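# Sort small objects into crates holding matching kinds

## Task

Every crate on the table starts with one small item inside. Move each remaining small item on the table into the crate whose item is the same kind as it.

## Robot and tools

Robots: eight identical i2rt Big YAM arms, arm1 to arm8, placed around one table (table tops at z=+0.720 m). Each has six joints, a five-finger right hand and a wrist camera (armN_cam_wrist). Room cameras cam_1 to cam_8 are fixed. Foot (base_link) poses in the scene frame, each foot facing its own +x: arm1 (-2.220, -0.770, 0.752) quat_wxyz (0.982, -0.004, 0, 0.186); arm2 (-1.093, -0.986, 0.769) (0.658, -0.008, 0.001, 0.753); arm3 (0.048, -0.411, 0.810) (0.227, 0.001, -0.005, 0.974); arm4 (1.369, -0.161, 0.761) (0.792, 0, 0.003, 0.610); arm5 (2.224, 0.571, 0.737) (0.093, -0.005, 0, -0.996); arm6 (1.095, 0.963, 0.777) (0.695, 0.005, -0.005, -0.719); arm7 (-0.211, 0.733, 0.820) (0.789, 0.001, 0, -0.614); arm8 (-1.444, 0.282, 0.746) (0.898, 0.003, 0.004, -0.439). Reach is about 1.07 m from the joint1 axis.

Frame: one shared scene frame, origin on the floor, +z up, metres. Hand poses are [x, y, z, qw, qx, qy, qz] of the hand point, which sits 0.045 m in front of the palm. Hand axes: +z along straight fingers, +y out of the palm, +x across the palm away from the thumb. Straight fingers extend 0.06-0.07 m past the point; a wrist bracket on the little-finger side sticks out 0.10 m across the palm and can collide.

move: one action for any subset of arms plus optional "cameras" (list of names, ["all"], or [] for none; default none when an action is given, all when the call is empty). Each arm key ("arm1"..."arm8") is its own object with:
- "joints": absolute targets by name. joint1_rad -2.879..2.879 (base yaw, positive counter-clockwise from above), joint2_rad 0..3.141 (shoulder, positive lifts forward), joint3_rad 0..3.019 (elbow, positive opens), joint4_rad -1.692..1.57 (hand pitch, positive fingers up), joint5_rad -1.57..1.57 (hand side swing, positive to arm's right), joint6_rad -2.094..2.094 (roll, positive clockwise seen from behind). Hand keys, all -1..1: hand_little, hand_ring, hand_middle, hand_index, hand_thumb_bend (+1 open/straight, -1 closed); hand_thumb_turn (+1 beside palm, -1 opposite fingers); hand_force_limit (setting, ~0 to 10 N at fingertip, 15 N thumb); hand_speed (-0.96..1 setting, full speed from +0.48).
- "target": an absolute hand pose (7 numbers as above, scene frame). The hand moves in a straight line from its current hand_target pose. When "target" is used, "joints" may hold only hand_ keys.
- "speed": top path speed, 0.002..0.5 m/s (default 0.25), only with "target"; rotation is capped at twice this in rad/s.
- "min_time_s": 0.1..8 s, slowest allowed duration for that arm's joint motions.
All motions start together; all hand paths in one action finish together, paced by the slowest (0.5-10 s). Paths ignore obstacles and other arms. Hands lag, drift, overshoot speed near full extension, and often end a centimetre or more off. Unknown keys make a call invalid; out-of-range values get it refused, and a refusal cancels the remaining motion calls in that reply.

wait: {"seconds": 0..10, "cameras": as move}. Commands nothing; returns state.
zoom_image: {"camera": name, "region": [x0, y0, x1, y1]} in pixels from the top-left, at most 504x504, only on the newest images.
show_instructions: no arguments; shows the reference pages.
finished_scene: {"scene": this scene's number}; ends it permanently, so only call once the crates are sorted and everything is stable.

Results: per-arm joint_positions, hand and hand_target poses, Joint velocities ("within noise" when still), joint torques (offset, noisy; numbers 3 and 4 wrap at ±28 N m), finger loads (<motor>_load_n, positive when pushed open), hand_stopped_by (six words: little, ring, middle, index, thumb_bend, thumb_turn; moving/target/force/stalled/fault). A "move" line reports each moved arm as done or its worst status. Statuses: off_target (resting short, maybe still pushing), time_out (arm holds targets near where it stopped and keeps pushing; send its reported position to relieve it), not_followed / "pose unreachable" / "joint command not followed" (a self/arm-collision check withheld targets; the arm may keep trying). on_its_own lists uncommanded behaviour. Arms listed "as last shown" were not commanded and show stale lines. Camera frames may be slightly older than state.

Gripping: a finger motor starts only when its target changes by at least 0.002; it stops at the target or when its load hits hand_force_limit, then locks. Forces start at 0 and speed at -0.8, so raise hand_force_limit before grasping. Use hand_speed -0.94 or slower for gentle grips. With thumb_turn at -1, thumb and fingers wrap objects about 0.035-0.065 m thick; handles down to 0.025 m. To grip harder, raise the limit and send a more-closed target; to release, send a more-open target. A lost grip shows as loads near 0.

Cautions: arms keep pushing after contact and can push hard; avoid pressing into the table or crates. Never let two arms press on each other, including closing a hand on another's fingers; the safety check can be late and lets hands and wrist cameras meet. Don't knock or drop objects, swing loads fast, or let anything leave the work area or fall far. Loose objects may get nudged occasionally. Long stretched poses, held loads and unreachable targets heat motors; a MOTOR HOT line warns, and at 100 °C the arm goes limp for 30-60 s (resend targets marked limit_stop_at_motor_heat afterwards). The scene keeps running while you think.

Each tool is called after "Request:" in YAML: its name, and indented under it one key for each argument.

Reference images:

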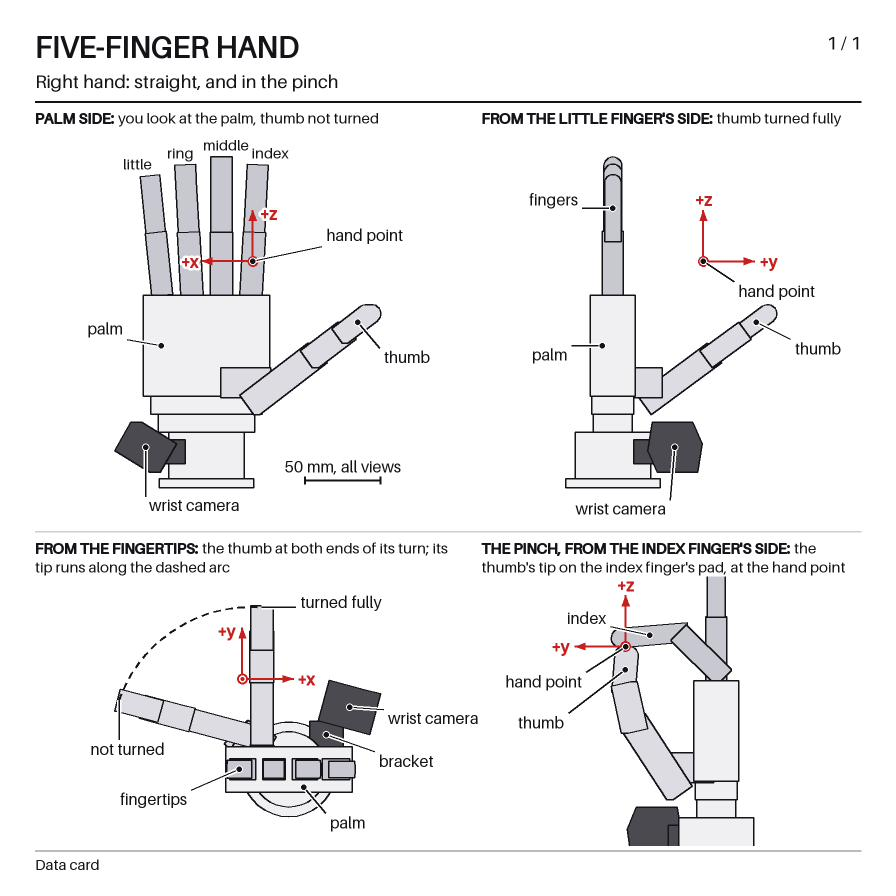

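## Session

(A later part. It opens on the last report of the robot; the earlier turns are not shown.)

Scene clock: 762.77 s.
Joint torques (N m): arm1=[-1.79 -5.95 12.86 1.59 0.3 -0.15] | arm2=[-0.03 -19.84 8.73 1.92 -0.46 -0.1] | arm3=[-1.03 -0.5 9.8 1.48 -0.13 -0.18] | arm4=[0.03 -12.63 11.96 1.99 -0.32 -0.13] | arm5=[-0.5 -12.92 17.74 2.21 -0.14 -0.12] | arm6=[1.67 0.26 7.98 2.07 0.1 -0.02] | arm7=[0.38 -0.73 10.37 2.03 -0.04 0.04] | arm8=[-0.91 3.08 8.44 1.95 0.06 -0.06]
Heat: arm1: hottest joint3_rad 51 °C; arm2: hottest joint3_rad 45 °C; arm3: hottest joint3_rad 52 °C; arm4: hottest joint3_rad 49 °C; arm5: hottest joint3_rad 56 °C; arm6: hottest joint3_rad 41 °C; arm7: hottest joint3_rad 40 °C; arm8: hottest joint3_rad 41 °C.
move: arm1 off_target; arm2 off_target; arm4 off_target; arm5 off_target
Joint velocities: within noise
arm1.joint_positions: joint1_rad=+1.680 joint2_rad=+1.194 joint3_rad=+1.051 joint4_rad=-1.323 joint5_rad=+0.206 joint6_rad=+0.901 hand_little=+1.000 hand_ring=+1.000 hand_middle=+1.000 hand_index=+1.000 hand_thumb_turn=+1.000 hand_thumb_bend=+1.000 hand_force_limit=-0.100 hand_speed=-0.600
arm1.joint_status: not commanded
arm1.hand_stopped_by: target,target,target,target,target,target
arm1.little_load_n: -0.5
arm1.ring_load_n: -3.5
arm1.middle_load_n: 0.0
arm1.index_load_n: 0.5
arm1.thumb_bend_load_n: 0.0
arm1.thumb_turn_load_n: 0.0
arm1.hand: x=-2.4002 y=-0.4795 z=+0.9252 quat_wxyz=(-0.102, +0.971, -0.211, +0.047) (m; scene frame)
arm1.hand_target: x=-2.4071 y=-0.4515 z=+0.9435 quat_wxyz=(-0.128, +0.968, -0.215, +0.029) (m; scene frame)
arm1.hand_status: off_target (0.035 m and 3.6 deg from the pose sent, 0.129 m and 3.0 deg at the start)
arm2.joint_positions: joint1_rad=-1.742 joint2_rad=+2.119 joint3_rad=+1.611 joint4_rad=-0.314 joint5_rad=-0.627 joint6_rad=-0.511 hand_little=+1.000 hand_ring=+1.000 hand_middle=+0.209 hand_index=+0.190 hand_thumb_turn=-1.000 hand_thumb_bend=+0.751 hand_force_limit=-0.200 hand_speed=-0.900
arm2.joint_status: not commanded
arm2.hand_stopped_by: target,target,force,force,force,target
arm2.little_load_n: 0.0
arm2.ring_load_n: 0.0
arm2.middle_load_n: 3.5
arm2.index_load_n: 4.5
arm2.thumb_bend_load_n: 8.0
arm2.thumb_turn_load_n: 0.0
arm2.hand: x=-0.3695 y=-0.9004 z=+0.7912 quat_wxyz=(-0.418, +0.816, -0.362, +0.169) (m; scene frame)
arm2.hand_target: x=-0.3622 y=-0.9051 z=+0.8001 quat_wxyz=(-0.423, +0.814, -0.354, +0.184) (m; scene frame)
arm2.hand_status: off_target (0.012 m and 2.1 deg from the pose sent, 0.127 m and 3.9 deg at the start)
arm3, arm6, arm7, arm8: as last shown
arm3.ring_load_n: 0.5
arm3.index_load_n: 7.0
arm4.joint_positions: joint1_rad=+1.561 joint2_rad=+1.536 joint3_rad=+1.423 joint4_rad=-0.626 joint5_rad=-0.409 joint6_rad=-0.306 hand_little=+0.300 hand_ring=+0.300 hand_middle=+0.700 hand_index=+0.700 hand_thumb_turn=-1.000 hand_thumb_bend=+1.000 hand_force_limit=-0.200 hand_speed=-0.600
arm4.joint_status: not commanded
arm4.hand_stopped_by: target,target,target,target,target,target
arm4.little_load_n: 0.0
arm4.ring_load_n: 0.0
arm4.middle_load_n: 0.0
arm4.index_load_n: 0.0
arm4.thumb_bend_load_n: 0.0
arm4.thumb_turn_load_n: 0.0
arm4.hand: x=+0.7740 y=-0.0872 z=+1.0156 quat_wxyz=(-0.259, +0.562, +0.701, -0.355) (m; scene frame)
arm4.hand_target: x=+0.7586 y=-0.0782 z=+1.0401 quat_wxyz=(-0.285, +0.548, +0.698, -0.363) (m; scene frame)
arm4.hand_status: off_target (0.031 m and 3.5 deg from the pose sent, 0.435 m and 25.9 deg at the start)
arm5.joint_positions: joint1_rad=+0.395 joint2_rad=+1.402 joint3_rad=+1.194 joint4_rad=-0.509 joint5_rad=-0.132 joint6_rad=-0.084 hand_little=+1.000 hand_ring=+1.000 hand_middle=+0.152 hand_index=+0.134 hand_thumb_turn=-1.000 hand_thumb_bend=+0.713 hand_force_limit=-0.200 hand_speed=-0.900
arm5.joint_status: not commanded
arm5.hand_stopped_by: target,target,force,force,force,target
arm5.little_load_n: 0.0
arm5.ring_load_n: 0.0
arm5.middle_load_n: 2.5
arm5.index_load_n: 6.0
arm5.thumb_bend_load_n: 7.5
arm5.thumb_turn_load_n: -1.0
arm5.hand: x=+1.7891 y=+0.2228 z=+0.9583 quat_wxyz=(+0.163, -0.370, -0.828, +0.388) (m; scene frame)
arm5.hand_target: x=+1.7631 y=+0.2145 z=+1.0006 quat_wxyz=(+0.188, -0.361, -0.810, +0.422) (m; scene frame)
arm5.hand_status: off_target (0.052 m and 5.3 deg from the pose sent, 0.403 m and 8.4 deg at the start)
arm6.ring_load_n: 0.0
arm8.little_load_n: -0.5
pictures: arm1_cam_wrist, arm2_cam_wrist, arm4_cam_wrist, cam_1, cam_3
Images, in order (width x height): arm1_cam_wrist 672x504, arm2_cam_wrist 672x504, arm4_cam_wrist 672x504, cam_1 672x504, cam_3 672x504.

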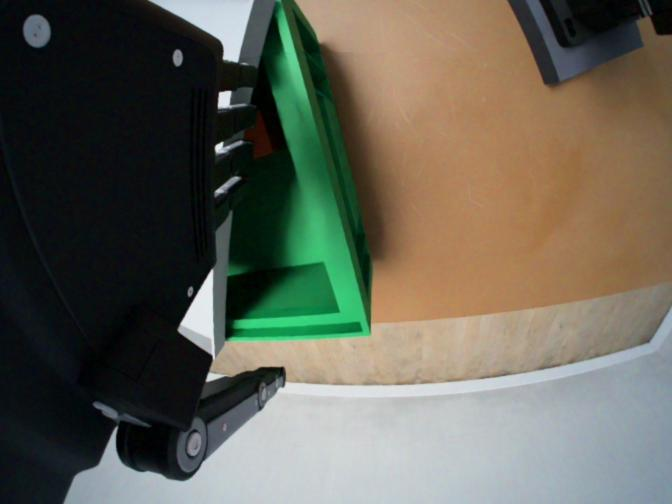

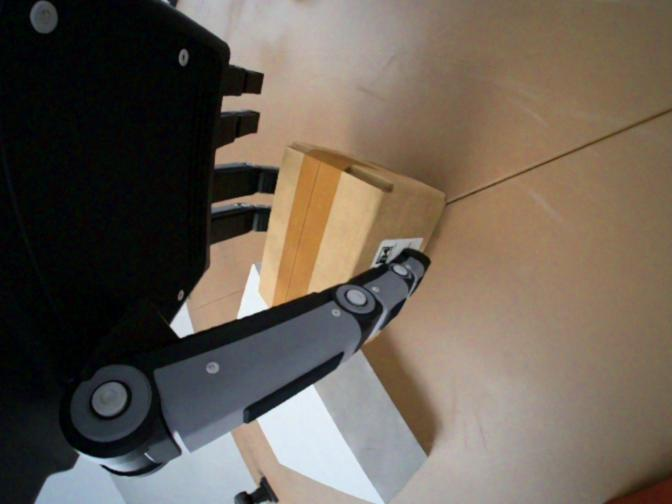

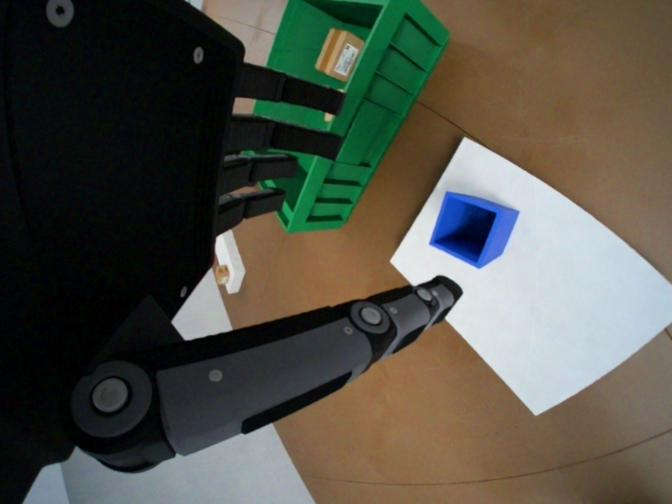

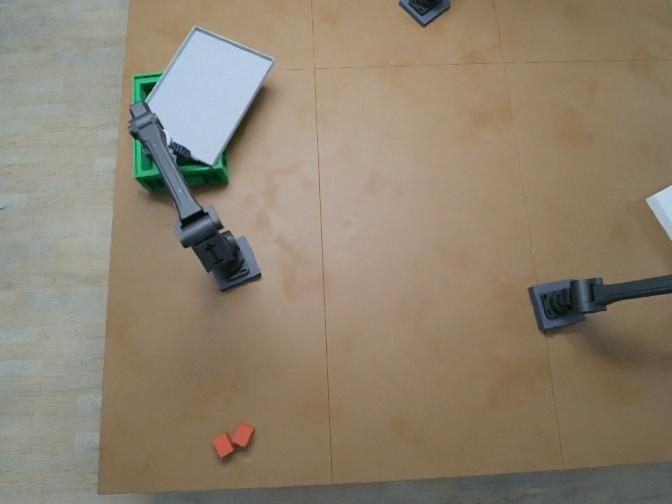

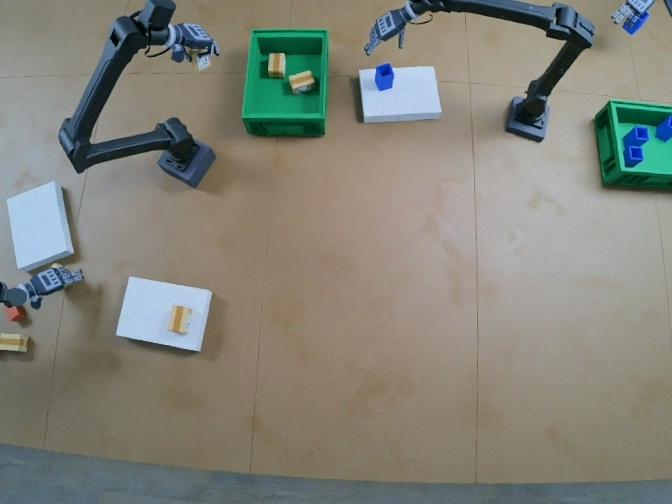

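Request:
move:
  arm1: {"target":[-2.365,-0.360,0.950,0.1274,-0.9680,0.2146,-0.0283],"speed":0.05}
  arm2: {"joints":{"hand_speed":-0.6,"hand_index":0.7,"hand_middle":0.7,"hand_thumb_bend":1.0}}
  arm3: {"target":[0.352,-0.100,1.06,0.3827,-0.9239,0,0],"speed":0.25}
  arm4: {"target":[0.788,-0.080,0.822,0.2649,-0.5089,-0.7267,0.3782],"speed":0.12}
  arm5: {"target":[1.775,0.220,0.787,0.1878,-0.3608,-0.8105,0.4218],"speed":0.12}
  cameras: ["arm1_cam_wrist","arm3_cam_wrist","arm4_cam_wrist","arm5_cam_wrist","cam_1"]

Scene clock: 792.93 s.
Joint torques (N m): arm1=[-1.79 -9 13.49 1.52 0.17 -0.05] | arm2=[0.09 -19.9 8.76 1.81 -0.41 -0.09] | arm3=[0.15 -9.29 12.05 1.43 -0.7 -0.15] | arm4=[0.26 -12.4 6.8 2.18 -0.41 -0.15] | arm5=[-0.03 -13.16 8.46 2.4 0 -0.08] | arm6=[1.38 0.38 8.06 2.06 0.09 -0.04] | arm7=[0.62 -0.79 10.33 2.06 -0.06 0.08] | arm8=[-0.91 3.02 8.44 1.95 0.06 -0.06]
Heat: arm1: hottest joint3_rad 56 °C; arm2: hottest joint3_rad 41 °C; arm3: hottest joint3_rad 53 °C; arm4: hottest joint3_rad 53 °C; arm5: hottest joint3_rad 59 °C; arm6: hottest joint3_rad 41 °C; arm7: hottest joint3_rad 40 °C; arm8: hottest joint3_rad 41 °C.
move: arm1 off_target; arm2 done; arm3 off_target; arm4 done; arm5 done
Joint velocities: within noise
arm1.joint_positions: joint1_rad=+1.486 joint2_rad=+1.368 joint3_rad=+1.218 joint4_rad=-1.287 joint5_rad=+0.171 joint6_rad=+0.701 hand_little=+1.000 hand_ring=+1.000 hand_middle=+1.000 hand_index=+1.000 hand_thumb_turn=+1.000 hand_thumb_bend=+1.000 hand_force_limit=-0.100 hand_speed=-0.600
arm1.joint_status: not commanded
arm1.hand_stopped_by: target,target,target,target,target,target
arm1.little_load_n: 0.0
arm1.ring_load_n: 0.0
arm1.middle_load_n: -2.0
arm1.index_load_n: 0.0
arm1.thumb_bend_load_n: 0.0
arm1.thumb_turn_load_n: 0.0
arm1.hand: x=-2.3616 y=-0.3929 z=+0.9298 quat_wxyz=(-0.095, +0.972, -0.208, +0.045) (m; scene frame)
arm1.hand_target: x=-2.3642 y=-0.3621 z=+0.9507 quat_wxyz=(-0.128, +0.968, -0.215, +0.029) (m; scene frame)
arm1.hand_status: off_target (0.039 m and 4.2 deg from the pose sent, 0.127 m and 3.6 deg at the start)
arm2.joint_positions: joint1_rad=-1.742 joint2_rad=+2.119 joint3_rad=+1.611 joint4_rad=-0.311 joint5_rad=-0.628 joint6_rad=-0.511 hand_little=+1.000 hand_ring=+1.000 hand_middle=+0.700 hand_index=+0.700 hand_thumb_turn=-1.000 hand_thumb_bend=+1.000 hand_force_limit=-0.200 hand_speed=-0.600
arm2.joint_status: all done
arm2.hand_stopped_by: target,target,target,target,target,target
arm2.little_load_n: 0.0
arm2.ring_load_n: 0.0
arm2.middle_load_n: 0.0
arm2.index_load_n: 0.0
arm2.thumb_bend_load_n: 0.0
arm2.thumb_turn_load_n: 0.0
arm2.hand: x=-0.3690 y=-0.9003 z=+0.7916 quat_wxyz=(-0.419, +0.816, -0.361, +0.170) (m; scene frame)
arm2.hand_target: x=-0.3622 y=-0.9051 z=+0.8001 quat_wxyz=(-0.423, +0.814, -0.354, +0.184) (m; scene frame)
arm2.hand_status: not commanded
arm3.joint_positions: joint1_rad=-2.107 joint2_rad=+1.291 joint3_rad=+1.183 joint4_rad=-1.027 joint5_rad=-0.620 joint6_rad=-0.817 hand_little=-1.000 hand_ring=+0.300 hand_middle=+0.106 hand_index=+0.097 hand_thumb_turn=-1.000 hand_thumb_bend=+0.700 hand_force_limit=-0.200 hand_speed=-0.900
arm3.joint_status: not commanded
arm3.hand_stopped_by: target,target,force,force,force,target
arm3.little_load_n: 0.0
arm3.ring_load_n: 0.0
arm3.middle_load_n: 4.0
arm3.index_load_n: 6.5
arm3.thumb_bend_load_n: 10.5
arm3.thumb_turn_load_n: -1.5
arm3.hand: x=+0.3384 y=-0.1123 z=+1.0364 quat_wxyz=(-0.366, +0.930, -0.016, -0.021) (m; scene frame)
arm3.hand_target: x=+0.3509 y=-0.1009 z=+1.0601 quat_wxyz=(-0.383, +0.924, +0.000, +0.000) (m; scene frame)
arm3.hand_status: off_target (0.030 m and 3.7 deg from the pose sent, 0.282 m and 51.0 deg at the start)
arm4.joint_positions: joint1_rad=+1.529 joint2_rad=+1.683 joint3_rad=+1.062 joint4_rad=-0.108 joint5_rad=-0.518 joint6_rad=-0.409 hand_little=+0.300 hand_ring=+0.300 hand_middle=+0.700 hand_index=+0.700 hand_thumb_turn=-1.000 hand_thumb_bend=+1.000 hand_force_limit=-0.200 hand_speed=-0.600
arm4.joint_status: not commanded
arm4.hand_stopped_by: target,target,target,target,target,target
arm4.little_load_n: 0.0
arm4.ring_load_n: 0.0
arm4.middle_load_n: 0.0
arm4.index_load_n: 0.0
arm4.thumb_bend_load_n: 0.0
arm4.thumb_turn_load_n: 0.0
arm4.hand: x=+0.7887 y=-0.0858 z=+0.8300 quat_wxyz=(-0.262, +0.510, +0.726, -0.380) (m; scene frame)
arm4.hand_target: x=+0.7882 y=-0.0802 z=+0.8220 quat_wxyz=(-0.265, +0.509, +0.727, -0.378) (m; scene frame)
arm4.hand_status: done (0.010 m and 0.4 deg from the pose sent, 0.194 m and 7.2 deg at the start)
arm5.joint_positions: joint1_rad=+0.395 joint2_rad=+1.603 joint3_rad=+0.886 joint4_rad=+0.086 joint5_rad=-0.132 joint6_rad=-0.084 hand_little=+1.000 hand_ring=+1.000 hand_middle=+0.152 hand_index=+0.134 hand_thumb_turn=-1.000 hand_thumb_bend=+0.713 hand_force_limit=-0.200 hand_speed=-0.900
arm5.joint_status: not commanded
arm5.hand_stopped_by: target,target,force,force,force,target
arm5.little_load_n: 0.0
arm5.ring_load_n: 0.0
arm5.middle_load_n: 4.0
arm5.index_load_n: 4.5
arm5.thumb_bend_load_n: 7.5
arm5.thumb_turn_load_n: -0.5
arm5.hand: x=+1.7797 y=+0.2176 z=+0.7920 quat_wxyz=(+0.184, -0.360, -0.812, +0.421) (m; scene frame)
arm5.hand_target: x=+1.7750 y=+0.2201 z=+0.7872 quat_wxyz=(+0.188, -0.361, -0.810, +0.422) (m; scene frame)
arm5.hand_status: done (0.007 m and 0.5 deg from the pose sent, 0.172 m and 5.3 deg at the start)
arm6, arm7, arm8: as last shown
arm8.little_load_n: 0.0
arm8.index_load_n: 0.5
pictures: arm1_cam_wrist, arm3_cam_wrist, arm4_cam_wrist, arm5_cam_wrist, cam_1
Images, in order (width x height): arm1_cam_wrist 672x504, arm3_cam_wrist 672x504, arm4_cam_wrist 672x504, arm5_cam_wrist 672x504, cam_1 672x504.

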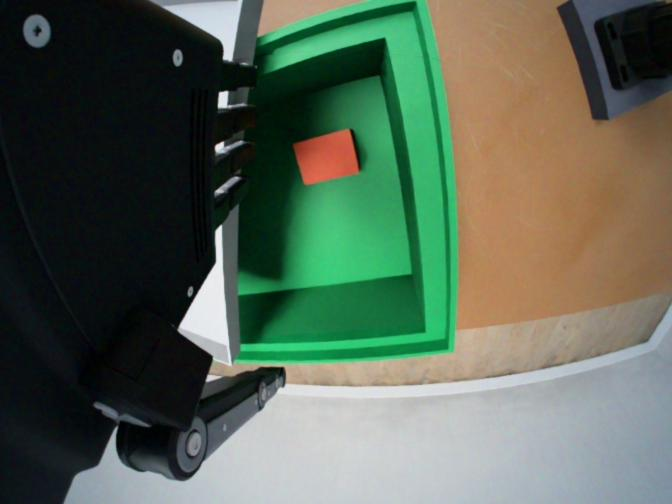

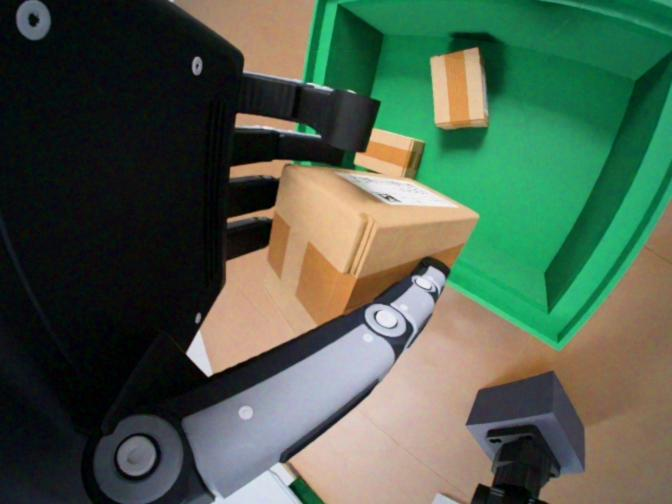

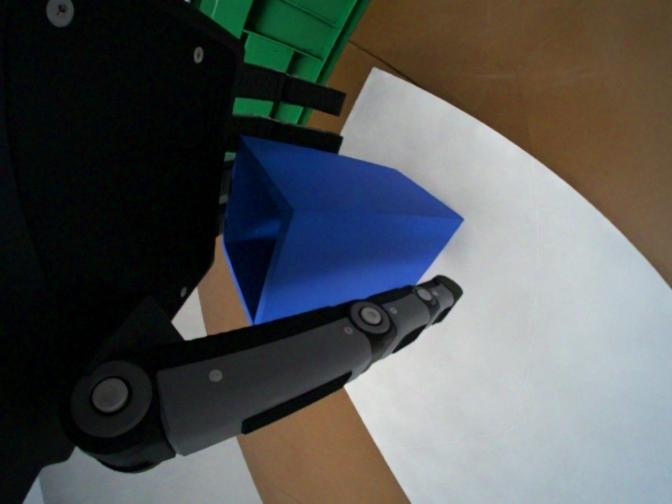

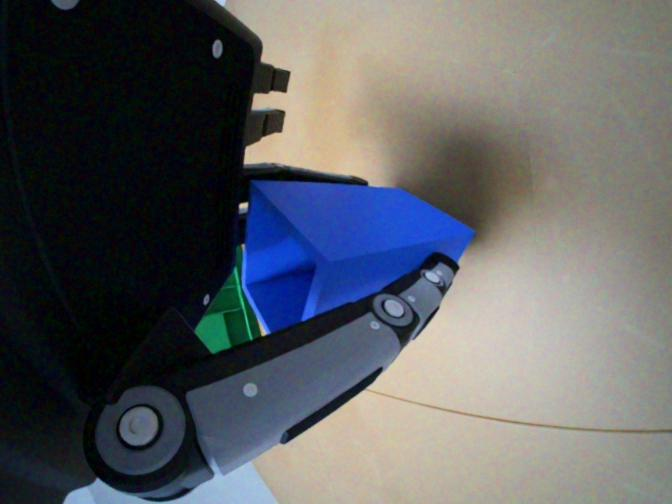

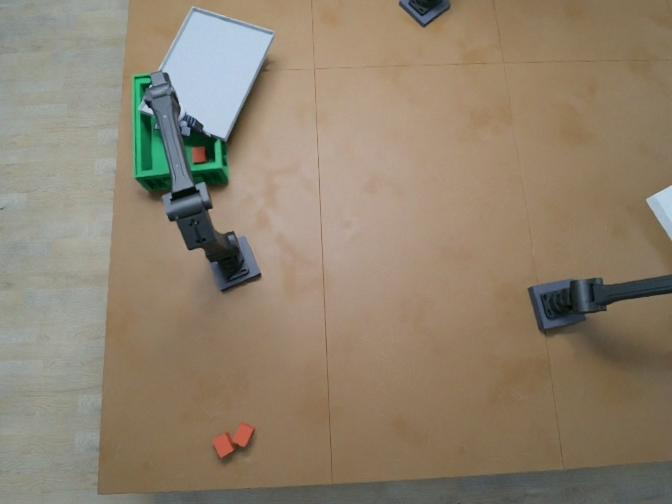

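Request:
move:
  arm1: {"target":[-2.350,-0.310,0.955,0.1274,-0.9680,0.2146,-0.0283],"speed":0.04}
  arm2: {"target":[-0.355,-0.905,1.0,0.4234,-0.8135,0.3537,-0.1841],"speed":0.15}
  arm3: {"target":[0.345,-0.115,0.805,0.3827,-0.9239,0,0],"speed":0.12}
  arm4: {"joints":{"hand_speed":-0.9,"hand_force_limit":-0.2,"hand_index":-0.3,"hand_middle":-0.3,"hand_thumb_bend":0.0}}
  arm5: {"joints":{"hand_speed":-0.6,"hand_index":0.7,"hand_middle":0.7,"hand_thumb_bend":1.0}}
  cameras: ["arm1_cam_wrist","arm3_cam_wrist","cam_1"]

Request:
move:
  arm2: {"target":[-0.610,-1.177,0.96,0.0121,-0.0232,0.8869,-0.4616],"speed":0.25}
  arm4: {"target":[0.788,-0.080,1.06,0.2649,-0.5089,-0.7267,0.3782],"speed":0.12}
  arm5: {"target":[1.775,0.220,1.0,0.1878,-0.3608,-0.8105,0.4218],"speed":0.12}
  arm3: {"joints":{"hand_speed":-0.6,"hand_index":0.7,"hand_middle":0.7,"hand_thumb_bend":1.0}}
  cameras: ["arm2_cam_wrist","arm3_cam_wrist","cam_1"]

Request:
zoom_image:
  camera: "arm2_cam_wrist"
  region: [380, 110, 580, 290]

Scene clock: 820.43 s.
Joint torques (N m): arm1=[-1.85 -9.99 13.03 1.31 0.12 -0.05] | arm2=[-0.26 -21.3 15.09 0.66 -0.43 -0.11] | arm3=[-1.08 -9.64 5.35 2.14 -0.67 -0.17] | arm4=[0.67 -12.22 6.74 2.21 -0.39 -0.11] | arm5=[-0.03 -13.22 8.47 2.28 0 -0.08] | arm6=[1.49 0.21 8.05 2.07 0.09 -0.03] | arm7=[0.56 -0.73 10.32 2.03 -0.06 0.04] | arm8=[-0.85 3.08 8.44 1.95 0.06 -0.06]
Heat: arm1: hottest joint3_rad 55 °C; arm2: hottest joint3_rad 41 °C; arm3: hottest joint3_rad 53 °C; arm4: hottest joint3_rad 49 °C; arm5: hottest joint3_rad 52 °C; arm6: hottest joint3_rad 41 °C; arm7: hottest joint3_rad 40 °C; arm8: hottest joint3_rad 41 °C.
move: arm1 off_target; arm2 off_target; arm3 done; arm4 off_target; arm5 done
Joint velocities: within noise
arm1.joint_positions: joint1_rad=+1.427 joint2_rad=+1.471 joint3_rad=+1.359 joint4_rad=-1.287 joint5_rad=+0.159 joint6_rad=+0.640 hand_little=+1.000 hand_ring=+1.000 hand_middle=+1.000 hand_index=+1.000 hand_thumb_turn=+1.000 hand_thumb_bend=+1.000 hand_force_limit=-0.100 hand_speed=-0.600
arm1.joint_status: not commanded
arm1.hand_stopped_by: target,target,target,target,target,target
arm1.little_load_n: 0.0
arm1.ring_load_n: 0.0
arm1.middle_load_n: -2.0
arm1.index_load_n: 0.0
arm1.thumb_bend_load_n: 0.0
arm1.thumb_turn_load_n: 0.0
arm1.hand: x=-2.3508 y=-0.3383 z=+0.9433 quat_wxyz=(-0.107, +0.971, -0.208, +0.037) (m; scene frame)
arm1.hand_target: x=-2.3495 y=-0.3115 z=+0.9552 quat_wxyz=(-0.128, +0.968, -0.215, +0.028) (m; scene frame)
arm1.hand_status: off_target (0.031 m and 2.7 deg from the pose sent, 0.087 m and 4.2 deg at the start)
arm2.joint_positions: joint1_rad=-1.742 joint2_rad=+2.006 joint3_rad=+1.884 joint4_rad=-0.747 joint5_rad=-0.629 joint6_rad=-0.511 hand_little=+1.000 hand_ring=+1.000 hand_middle=+0.700 hand_index=+0.700 hand_thumb_turn=-1.000 hand_thumb_bend=+1.000 hand_force_limit=-0.200 hand_speed=-0.600
arm2.joint_status: not commanded
arm2.hand_stopped_by: target,target,target,target,target,target
arm2.little_load_n: 0.0
arm2.ring_load_n: 0.0
arm2.middle_load_n: 0.0
arm2.index_load_n: 0.0
arm2.thumb_bend_load_n: 0.0
arm2.thumb_turn_load_n: 0.0
arm2.hand: x=-0.3701 y=-0.8982 z=+0.9533 quat_wxyz=(-0.411, +0.819, -0.371, +0.149) (m; scene frame)
arm2.hand_target: x=-0.3578 y=-0.9050 z=+1.0000 quat_wxyz=(-0.423, +0.813, -0.354, +0.185) (m; scene frame)
arm2.hand_status: off_target (0.050 m and 4.7 deg from the pose sent, 0.209 m and 1.9 deg at the start)
arm3.joint_positions: joint1_rad=-2.120 joint2_rad=+1.545 joint3_rad=+0.769 joint4_rad=-0.321 joint5_rad=-0.633 joint6_rad=-0.849 hand_little=-1.000 hand_ring=+0.300 hand_middle=+0.106 hand_index=+0.097 hand_thumb_turn=-1.000 hand_thumb_bend=+0.700 hand_force_limit=-0.200 hand_speed=-0.900
arm3.joint_status: not commanded
arm3.hand_stopped_by: target,target,force,force,force,target
arm3.little_load_n: 0.0
arm3.ring_load_n: 0.0
arm3.middle_load_n: 4.0
arm3.index_load_n: 6.5
arm3.thumb_bend_load_n: 10.5
arm3.thumb_turn_load_n: -1.5
arm3.hand: x=+0.3424 y=-0.1129 z=+0.8102 quat_wxyz=(-0.381, +0.925, +0.000, -0.002) (m; scene frame)
arm3.hand_target: x=+0.3449 y=-0.1152 z=+0.8050 quat_wxyz=(-0.382, +0.924, +0.000, +0.000) (m; scene frame)
arm3.hand_status: done (0.006 m and 0.3 deg from the pose sent, 0.232 m and 3.6 deg at the start)
arm4.joint_positions: joint1_rad=+1.529 joint2_rad=+1.683 joint3_rad=+1.062 joint4_rad=-0.108 joint5_rad=-0.518 joint6_rad=-0.410 hand_little=+0.300 hand_ring=+0.300 hand_middle=+0.143 hand_index=+0.134 hand_thumb_turn=-1.000 hand_thumb_bend=+0.717 hand_force_limit=-0.200 hand_speed=-0.900
arm4.joint_status: hand_middle off_target (ended at +0.143, target -0.300); hand_index off_target (ended at +0.134, target -0.300); hand_thumb_bend off_target (ended at +0.717, target +0.000); the others done
arm4.hand_stopped_by: target,target,force,force,force,target
arm4.little_load_n: 0.0
arm4.ring_load_n: 0.0
arm4.middle_load_n: 5.5
arm4.index_load_n: 4.0
arm4.thumb_bend_load_n: 10.0
arm4.thumb_turn_load_n: 0.0
arm4.hand: x=+0.7888 y=-0.0857 z=+0.8300 quat_wxyz=(-0.262, +0.510, +0.726, -0.380) (m; scene frame)
arm4.hand_target: x=+0.7882 y=-0.0801 z=+0.8220 quat_wxyz=(-0.265, +0.509, +0.727, -0.378) (m; scene frame)
arm4.hand_status: not commanded
arm5.joint_positions: joint1_rad=+0.395 joint2_rad=+1.603 joint3_rad=+0.886 joint4_rad=+0.089 joint5_rad=-0.132 joint6_rad=-0.084 hand_little=+1.000 hand_ring=+1.000 hand_middle=+0.700 hand_index=+0.700 hand_thumb_turn=-1.000 hand_thumb_bend=+1.000 hand_force_limit=-0.200 hand_speed=-0.600
arm5.joint_status: all done
arm5.hand_stopped_by: target,target,target,target,target,target
arm5.little_load_n: 0.0
arm5.ring_load_n: 0.0
arm5.middle_load_n: 0.0
arm5.index_load_n: 0.0
arm5.thumb_bend_load_n: 0.0
arm5.thumb_turn_load_n: 0.5
arm5.hand: x=+1.7793 y=+0.2173 z=+0.7925 quat_wxyz=(+0.185, -0.359, -0.812, +0.422) (m; scene frame)
arm5.hand_target: x=+1.7750 y=+0.2202 z=+0.7872 quat_wxyz=(+0.188, -0.361, -0.810, +0.422) (m; scene frame)
arm5.hand_status: not commanded
arm6, arm7, arm8: as last shown
arm8.index_load_n: 0.0
pictures: arm1_cam_wrist, arm3_cam_wrist, cam_1
Images, in order (width x height): arm1_cam_wrist 672x504, arm3_cam_wrist 672x504, cam_1 672x504.

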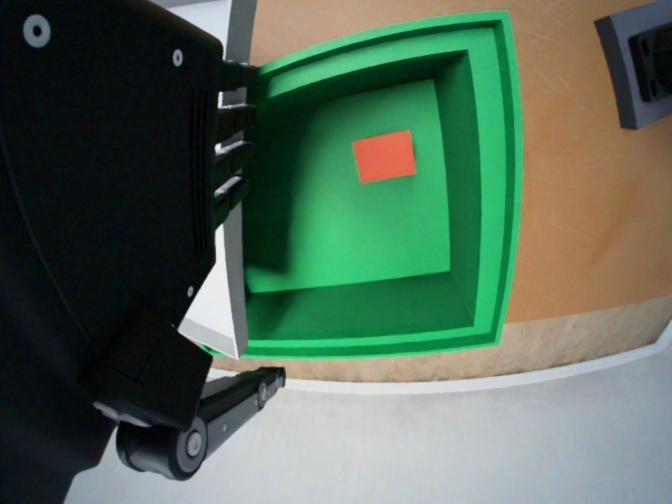

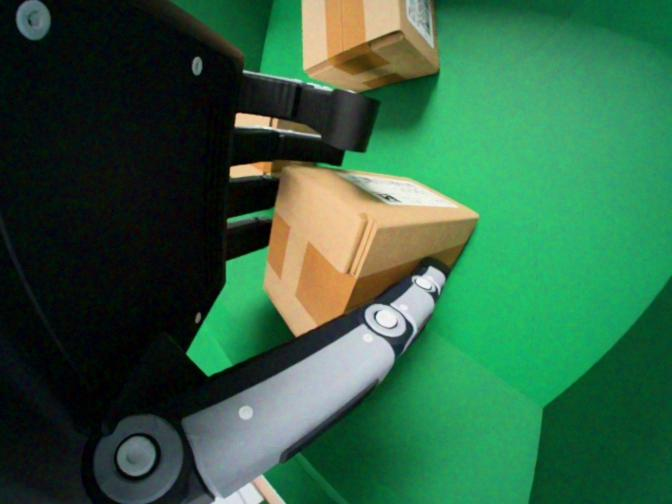

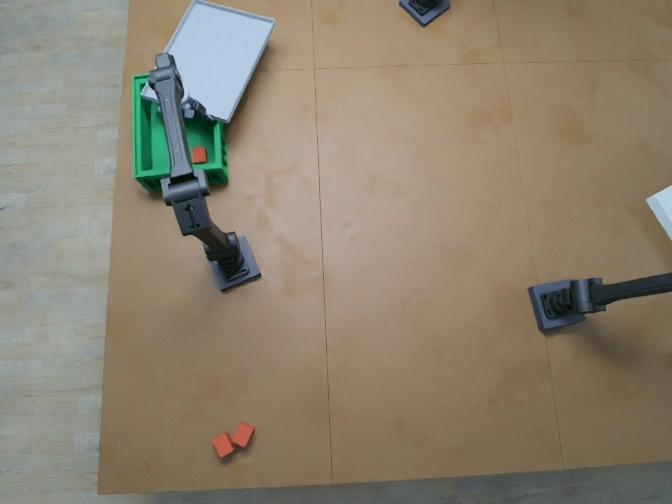

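Scene clock: 826.13 s.
Joint torques (N m): arm1=[-1.85 -9.99 12.98 1.32 0.11 -0.05] | arm2=[0.26 -9.64 13.52 -0.02 0.93 0.1] | arm3=[-1.03 -9.7 5.34 2.06 -0.6 -0.17] | arm4=[0.56 -14.33 12.15 1.01 -0.3 -0.05] | arm5=[-0.21 -15.68 17.18 1.14 -0.05 -0.1] | arm6=[1.32 0.44 8.05 2.11 0.09 -0.04] | arm7=[0.62 -0.73 10.19 1.92 -0.05 0.06] | arm8=[-0.85 3.08 8.44 1.95 0.06 -0.06]
Heat: arm1: hottest joint3_rad 56 °C; arm2: hottest joint3_rad 41 °C; arm3: hottest joint3_rad 53 °C; arm4: hottest joint3_rad 50 °C; arm5: hottest joint3_rad 52 °C; arm6: hottest joint3_rad 41 °C; arm7: hottest joint3_rad 40 °C; arm8: hottest joint3_rad 41 °C.
move: arm2 off_target; arm3 done; arm4 off_target; arm5 off_target
Joint velocities: within noise
arm1, arm6, arm7, arm8: as last shown
arm2.joint_positions: joint1_rad=-1.858 joint2_rad=+1.494 joint3_rad=+1.192 joint4_rad=-1.033 joint5_rad=+0.916 joint6_rad=+1.206 hand_little=+1.000 hand_ring=+1.000 hand_middle=+0.700 hand_index=+0.700 hand_thumb_turn=-1.000 hand_thumb_bend=+1.000 hand_force_limit=-0.200 hand_speed=-0.600
arm2.joint_status: not commanded
arm2.hand_stopped_by: target,target,target,target,target,target
arm2.little_load_n: 0.0
arm2.ring_load_n: 0.0
arm2.middle_load_n: 0.0
arm2.index_load_n: 0.0
arm2.thumb_bend_load_n: 0.0
arm2.thumb_turn_load_n: 0.0
arm2.hand: x=-0.6276 y=-1.1709 z=+0.9387 quat_wxyz=(+0.006, +0.040, -0.889, +0.457) (m; scene frame)
arm2.hand_target: x=-0.6112 y=-1.1768 z=+0.9603 quat_wxyz=(-0.013, +0.023, -0.887, +0.462) (m; scene frame)
arm2.hand_status: off_target (0.028 m and 2.9 deg from the pose sent, 0.368 m and 130.1 deg at the start)
arm3.joint_positions: joint1_rad=-2.120 joint2_rad=+1.545 joint3_rad=+0.769 joint4_rad=-0.320 joint5_rad=-0.635 joint6_rad=-0.849 hand_little=-1.000 hand_ring=+0.300 hand_middle=+0.700 hand_index=+0.700 hand_thumb_turn=-1.000 hand_thumb_bend=+1.000 hand_force_limit=-0.200 hand_speed=-0.600
arm3.joint_status: all done
arm3.hand_stopped_by: target,target,target,target,target,target
arm3.little_load_n: 0.0
arm3.ring_load_n: 0.0
arm3.middle_load_n: 0.0
arm3.index_load_n: 0.0
arm3.thumb_bend_load_n: 0.0
arm3.thumb_turn_load_n: 0.0
arm3.hand: x=+0.3426 y=-0.1126 z=+0.8104 quat_wxyz=(-0.382, +0.924, +0.001, -0.002) (m; scene frame)
arm3.hand_target: x=+0.3448 y=-0.1152 z=+0.8050 quat_wxyz=(-0.383, +0.924, +0.000, +0.000) (m; scene frame)
arm3.hand_status: not commanded
arm4.joint_positions: joint1_rad=+1.529 joint2_rad=+1.517 joint3_rad=+1.419 joint4_rad=-0.704 joint5_rad=-0.518 joint6_rad=-0.411 hand_little=+0.300 hand_ring=+0.300 hand_middle=+0.143 hand_index=+0.134 hand_thumb_turn=-1.000 hand_thumb_bend=+0.717 hand_force_limit=-0.200 hand_speed=-0.900
arm4.joint_status: not commanded
arm4.hand_stopped_by: target,target,force,force,force,target
arm4.little_load_n: 0.0
arm4.ring_load_n: 0.0
arm4.middle_load_n: 5.5
arm4.index_load_n: 4.0
arm4.thumb_bend_load_n: 10.0
arm4.thumb_turn_load_n: -0.5
arm4.hand: x=+0.7980 y=-0.0875 z=+1.0190 quat_wxyz=(-0.231, +0.525, +0.731, -0.370) (m; scene frame)
arm4.hand_target: x=+0.7899 y=-0.0807 z=+1.0598 quat_wxyz=(-0.265, +0.509, +0.727, -0.378) (m; scene frame)
arm4.hand_status: off_target (0.043 m and 4.4 deg from the pose sent, 0.230 m and 0.4 deg at the start)
arm5.joint_positions: joint1_rad=+0.395 joint2_rad=+1.392 joint3_rad=+1.157 joint4_rad=-0.482 joint5_rad=-0.132 joint6_rad=-0.084 hand_little=+1.000 hand_ring=+1.000 hand_middle=+0.700 hand_index=+0.700 hand_thumb_turn=-1.000 hand_thumb_bend=+1.000 hand_force_limit=-0.200 hand_speed=-0.600
arm5.joint_status: not commanded
arm5.hand_stopped_by: target,target,target,target,target,target
arm5.little_load_n: 0.0
arm5.ring_load_n: 0.0
arm5.middle_load_n: 0.0
arm5.index_load_n: 0.0
arm5.thumb_bend_load_n: 0.0
arm5.thumb_turn_load_n: 0.0
arm5.hand: x=+1.7939 y=+0.2261 z=+0.9482 quat_wxyz=(+0.163, -0.370, -0.828, +0.388) (m; scene frame)
arm5.hand_target: x=+1.7775 y=+0.2218 z=+1.0000 quat_wxyz=(+0.188, -0.361, -0.810, +0.422) (m; scene frame)
arm5.hand_status: off_target (0.056 m and 5.3 deg from the pose sent, 0.208 m and 0.4 deg at the start)
arm6.little_load_n: -0.5
arm8.thumb_bend_load_n: 0.5
arm8.thumb_turn_load_n: 0.5
pictures: arm2_cam_wrist, arm3_cam_wrist, cam_1
Images, in order (width x height): arm2_cam_wrist 672x504, arm3_cam_wrist 672x504, cam_1 672x504.

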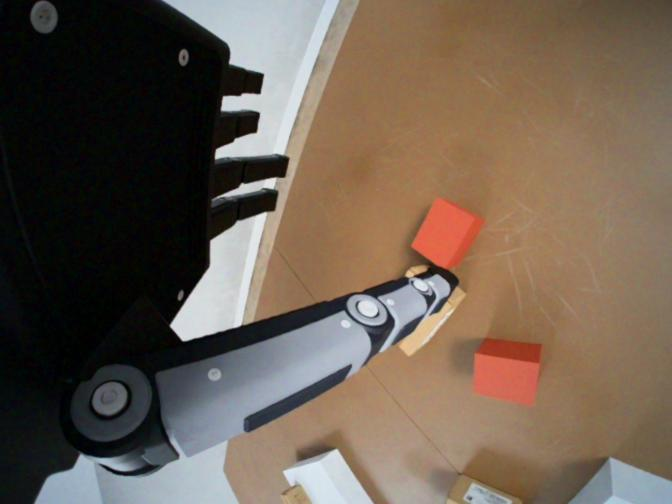

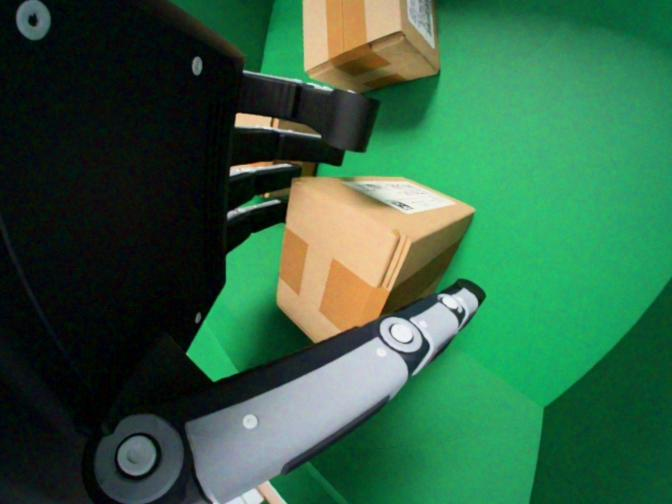

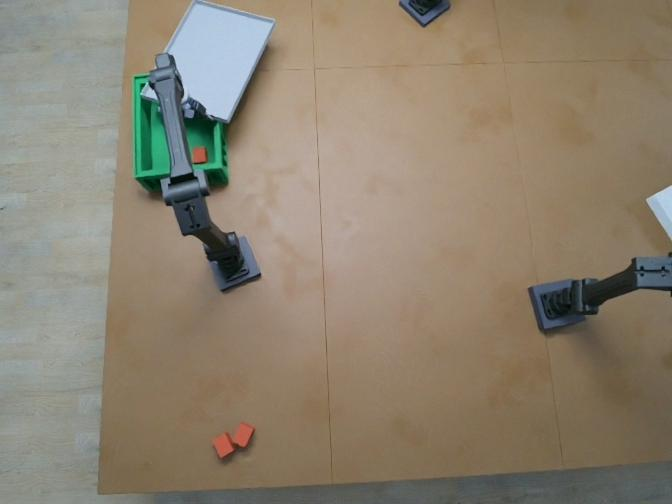

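Scaled by 2.520 from the camera's 672x504 image, which has a finer 960x720 frame.

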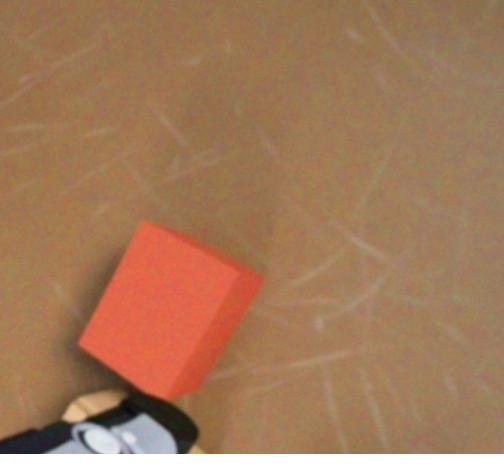

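Request:
move:
  arm1: {"target":[-2.336,-0.258,0.955,0.1274,-0.9680,0.2146,-0.0283],"speed":0.04}
  arm2: {"target":[-0.604,-1.184,0.765,0.0121,-0.0232,0.8869,-0.4616],"speed":0.12}
  arm3: {"target":[0.345,-0.115,1.05,0.3827,-0.9239,0,0],"speed":0.15}
  arm4: {"joints":{"joint1_rad":-1.3,"joint2_rad":0.63,"joint3_rad":1.35,"joint4_rad":-1.4,"joint5_rad":0,"joint6_rad":0,"hand_little":-1},"min_time_s":5}
  arm5: {"joints":{"joint1_rad":-2.1,"joint2_rad":0.63,"joint3_rad":1.35,"joint4_rad":-1.4,"joint5_rad":0,"joint6_rad":0},"min_time_s":4}
  cameras: ["arm1_cam_wrist","arm2_cam_wrist","cam_1"]

Scene clock: 864.97 s.
Joint torques (N m): arm1=[-1.44 -12.51 12.55 0.7 -0.03 -0.08] | arm2=[-0.09 -12.1 6.46 0.96 0.81 -0.05] | arm3=[-0.62 -9.23 11.74 0.61 -0.5 -0.1] | arm4=[-0.21 1.08 6.64 1.36 0.13 0.12] | arm5=[-0.38 -0.15 14.53 1.13 0.1 0.03] | arm6=[1.61 0.38 8.03 2.1 0.09 -0.03] | arm7=[0.15 -0.79 10.36 1.98 -0.07 0.08] | arm8=[-0.91 3.08 8.46 1.95 0.06 -0.06]
Heat: arm1: hottest joint3_rad 59 °C; arm2: hottest joint3_rad 45 °C; arm3: hottest joint3_rad 50 °C; arm4: hottest joint3_rad 52 °C; arm5: hottest joint3_rad 60 °C; arm6: hottest joint3_rad 41 °C; arm7: hottest joint3_rad 40 °C; arm8: hottest joint3_rad 41 °C.
move: arm1 off_target; arm2 done; arm3 off_target; arm4 done; arm5 done
Joint velocities: within noise
arm1.joint_positions: joint1_rad=+1.374 joint2_rad=+1.602 joint3_rad=+1.514 joint4_rad=-1.283 joint5_rad=+0.151 joint6_rad=+0.595 hand_little=+1.000 hand_ring=+1.000 hand_middle=+1.000 hand_index=+1.000 hand_thumb_turn=+1.000 hand_thumb_bend=+1.000 hand_force_limit=-0.100 hand_speed=-0.600
arm1.joint_status: not commanded
arm1.hand_stopped_by: target,target,target,target,target,target
arm1.little_load_n: 0.0
arm1.ring_load_n: 0.0
arm1.middle_load_n: 0.0
arm1.index_load_n: 0.0
arm1.thumb_bend_load_n: 0.0
arm1.thumb_turn_load_n: 0.0
arm1.hand: x=-2.3377 y=-0.2771 z=+0.9449 quat_wxyz=(-0.116, +0.970, -0.213, +0.034) (m; scene frame)
arm1.hand_target: x=-2.3356 y=-0.2588 z=+0.9548 quat_wxyz=(-0.128, +0.968, -0.215, +0.028) (m; scene frame)
arm1.hand_status: off_target (0.022 m and 1.4 deg from the pose sent, 0.082 m and 2.7 deg at the start)
arm2.joint_positions: joint1_rad=-1.864 joint2_rad=+1.771 joint3_rad=+1.004 joint4_rad=-0.531 joint5_rad=+0.916 joint6_rad=+1.207 hand_little=+1.000 hand_ring=+1.000 hand_middle=+0.700 hand_index=+0.700 hand_thumb_turn=-1.000 hand_thumb_bend=+1.000 hand_force_limit=-0.200 hand_speed=-0.600
arm2.joint_status: not commanded
arm2.hand_stopped_by: target,target,target,target,target,target
arm2.little_load_n: -0.5
arm2.ring_load_n: 0.0
arm2.middle_load_n: 0.0
arm2.index_load_n: 0.0
arm2.thumb_bend_load_n: 0.0
arm2.thumb_turn_load_n: 0.0
arm2.hand: x=-0.6051 y=-1.1789 z=+0.7648 quat_wxyz=(-0.009, +0.029, -0.887, +0.460) (m; scene frame)
arm2.hand_target: x=-0.6041 y=-1.1840 z=+0.7651 quat_wxyz=(-0.012, +0.023, -0.887, +0.462) (m; scene frame)
arm2.hand_status: done (0.005 m and 0.8 deg from the pose sent, 0.176 m and 2.9 deg at the start)
arm3.joint_positions: joint1_rad=-2.120 joint2_rad=+1.263 joint3_rad=+1.134 joint4_rad=-1.001 joint5_rad=-0.635 joint6_rad=-0.849 hand_little=-1.000 hand_ring=+0.300 hand_middle=+0.700 hand_index=+0.700 hand_thumb_turn=-1.000 hand_thumb_bend=+1.000 hand_force_limit=-0.200 hand_speed=-0.600
arm3.joint_status: not commanded
arm3.hand_stopped_by: target,target,target,target,target,target
arm3.little_load_n: 0.0
arm3.ring_load_n: 0.0
arm3.middle_load_n: 0.0
arm3.index_load_n: 0.0
arm3.thumb_bend_load_n: 0.0
arm3.thumb_turn_load_n: 0.0
arm3.hand: x=+0.3334 y=-0.1206 z=+1.0277 quat_wxyz=(-0.373, +0.928, -0.005, -0.016) (m; scene frame)
arm3.hand_target: x=+0.3443 y=-0.1155 z=+1.0499 quat_wxyz=(-0.383, +0.924, +0.000, +0.000) (m; scene frame)
arm3.hand_status: off_target (0.026 m and 2.3 deg from the pose sent, 0.239 m and 0.3 deg at the start)
arm4.joint_positions: joint1_rad=-1.292 joint2_rad=+0.636 joint3_rad=+1.351 joint4_rad=-1.393 joint5_rad=-0.002 joint6_rad=-0.013 hand_little=-1.000 hand_ring=+0.300 hand_middle=+0.143 hand_index=+0.134 hand_thumb_turn=-1.000 hand_thumb_bend=+0.717 hand_force_limit=-0.200 hand_speed=-0.900
arm4.joint_status: all done
arm4.hand_stopped_by: target,target,force,force,force,target
arm4.little_load_n: 0.0
arm4.ring_load_n: 0.0
arm4.middle_load_n: 5.5
arm4.index_load_n: 4.0
arm4.thumb_bend_load_n: 10.0
arm4.thumb_turn_load_n: 0.0
arm4.hand: x=+1.5874 y=-0.1248 z=+1.2051 quat_wxyz=(-0.304, +0.650, -0.627, +0.303) (m; scene frame)
arm4.hand_target: x=+1.5846 y=-0.1264 z=+1.2050 quat_wxyz=(-0.304, +0.644, -0.634, +0.302) (m; scene frame)
arm4.hand_status: not commanded
arm5.joint_positions: joint1_rad=-2.086 joint2_rad=+0.636 joint3_rad=+1.292 joint4_rad=-1.394 joint5_rad=-0.002 joint6_rad=-0.009 hand_little=+1.000 hand_ring=+1.000 hand_middle=+0.700 hand_index=+0.700 hand_thumb_turn=-1.000 hand_thumb_bend=+1.000 hand_force_limit=-0.200 hand_speed=-0.600
arm5.joint_status: all done
arm5.hand_stopped_by: target,target,target,target,target,target
arm5.little_load_n: 0.0
arm5.ring_load_n: 0.0
arm5.middle_load_n: 0.0
arm5.index_load_n: 0.0
arm5.thumb_bend_load_n: 0.0
arm5.thumb_turn_load_n: 0.0
arm5.hand: x=+2.2694 y=+0.7872 z=+1.1543 quat_wxyz=(+0.397, -0.904, +0.147, -0.063) (m; scene frame)
arm5.hand_target: x=+2.2709 y=+0.7829 z=+1.1814 quat_wxyz=(+0.423, -0.890, +0.156, -0.069) (m; scene frame)
arm5.hand_status: not commanded
arm6, arm7, arm8: as last shown
arm6.little_load_n: 0.0
arm8.thumb_bend_load_n: 0.0
arm8.thumb_turn_load_n: 0.0
pictures: arm1_cam_wrist, arm2_cam_wrist, cam_1
Images, in order (width x height): arm1_cam_wrist 672x504, arm2_cam_wrist 672x504, cam_1 672x504.

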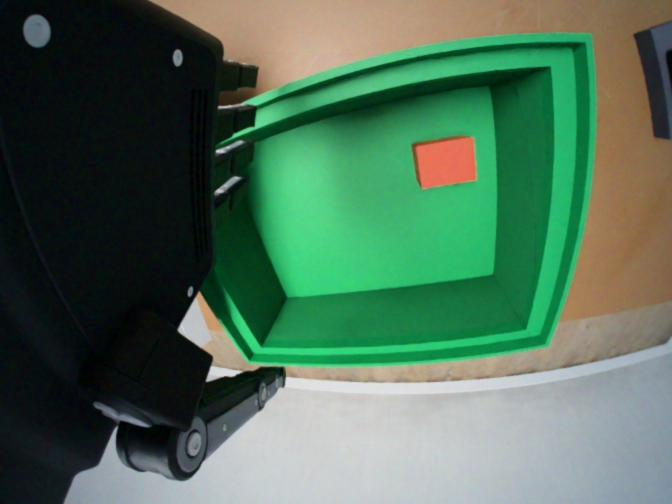

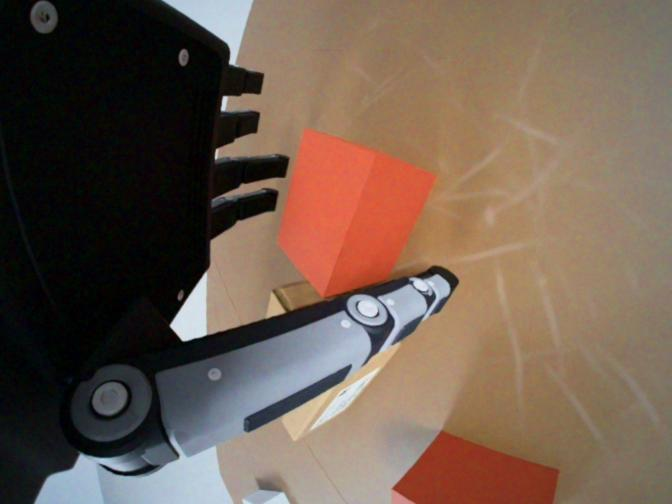

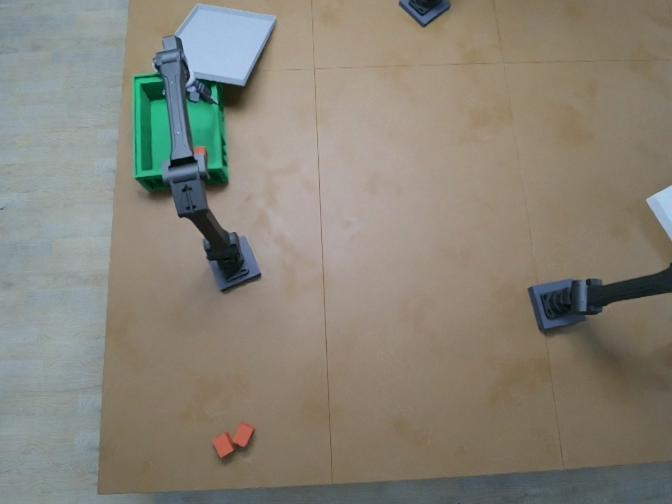

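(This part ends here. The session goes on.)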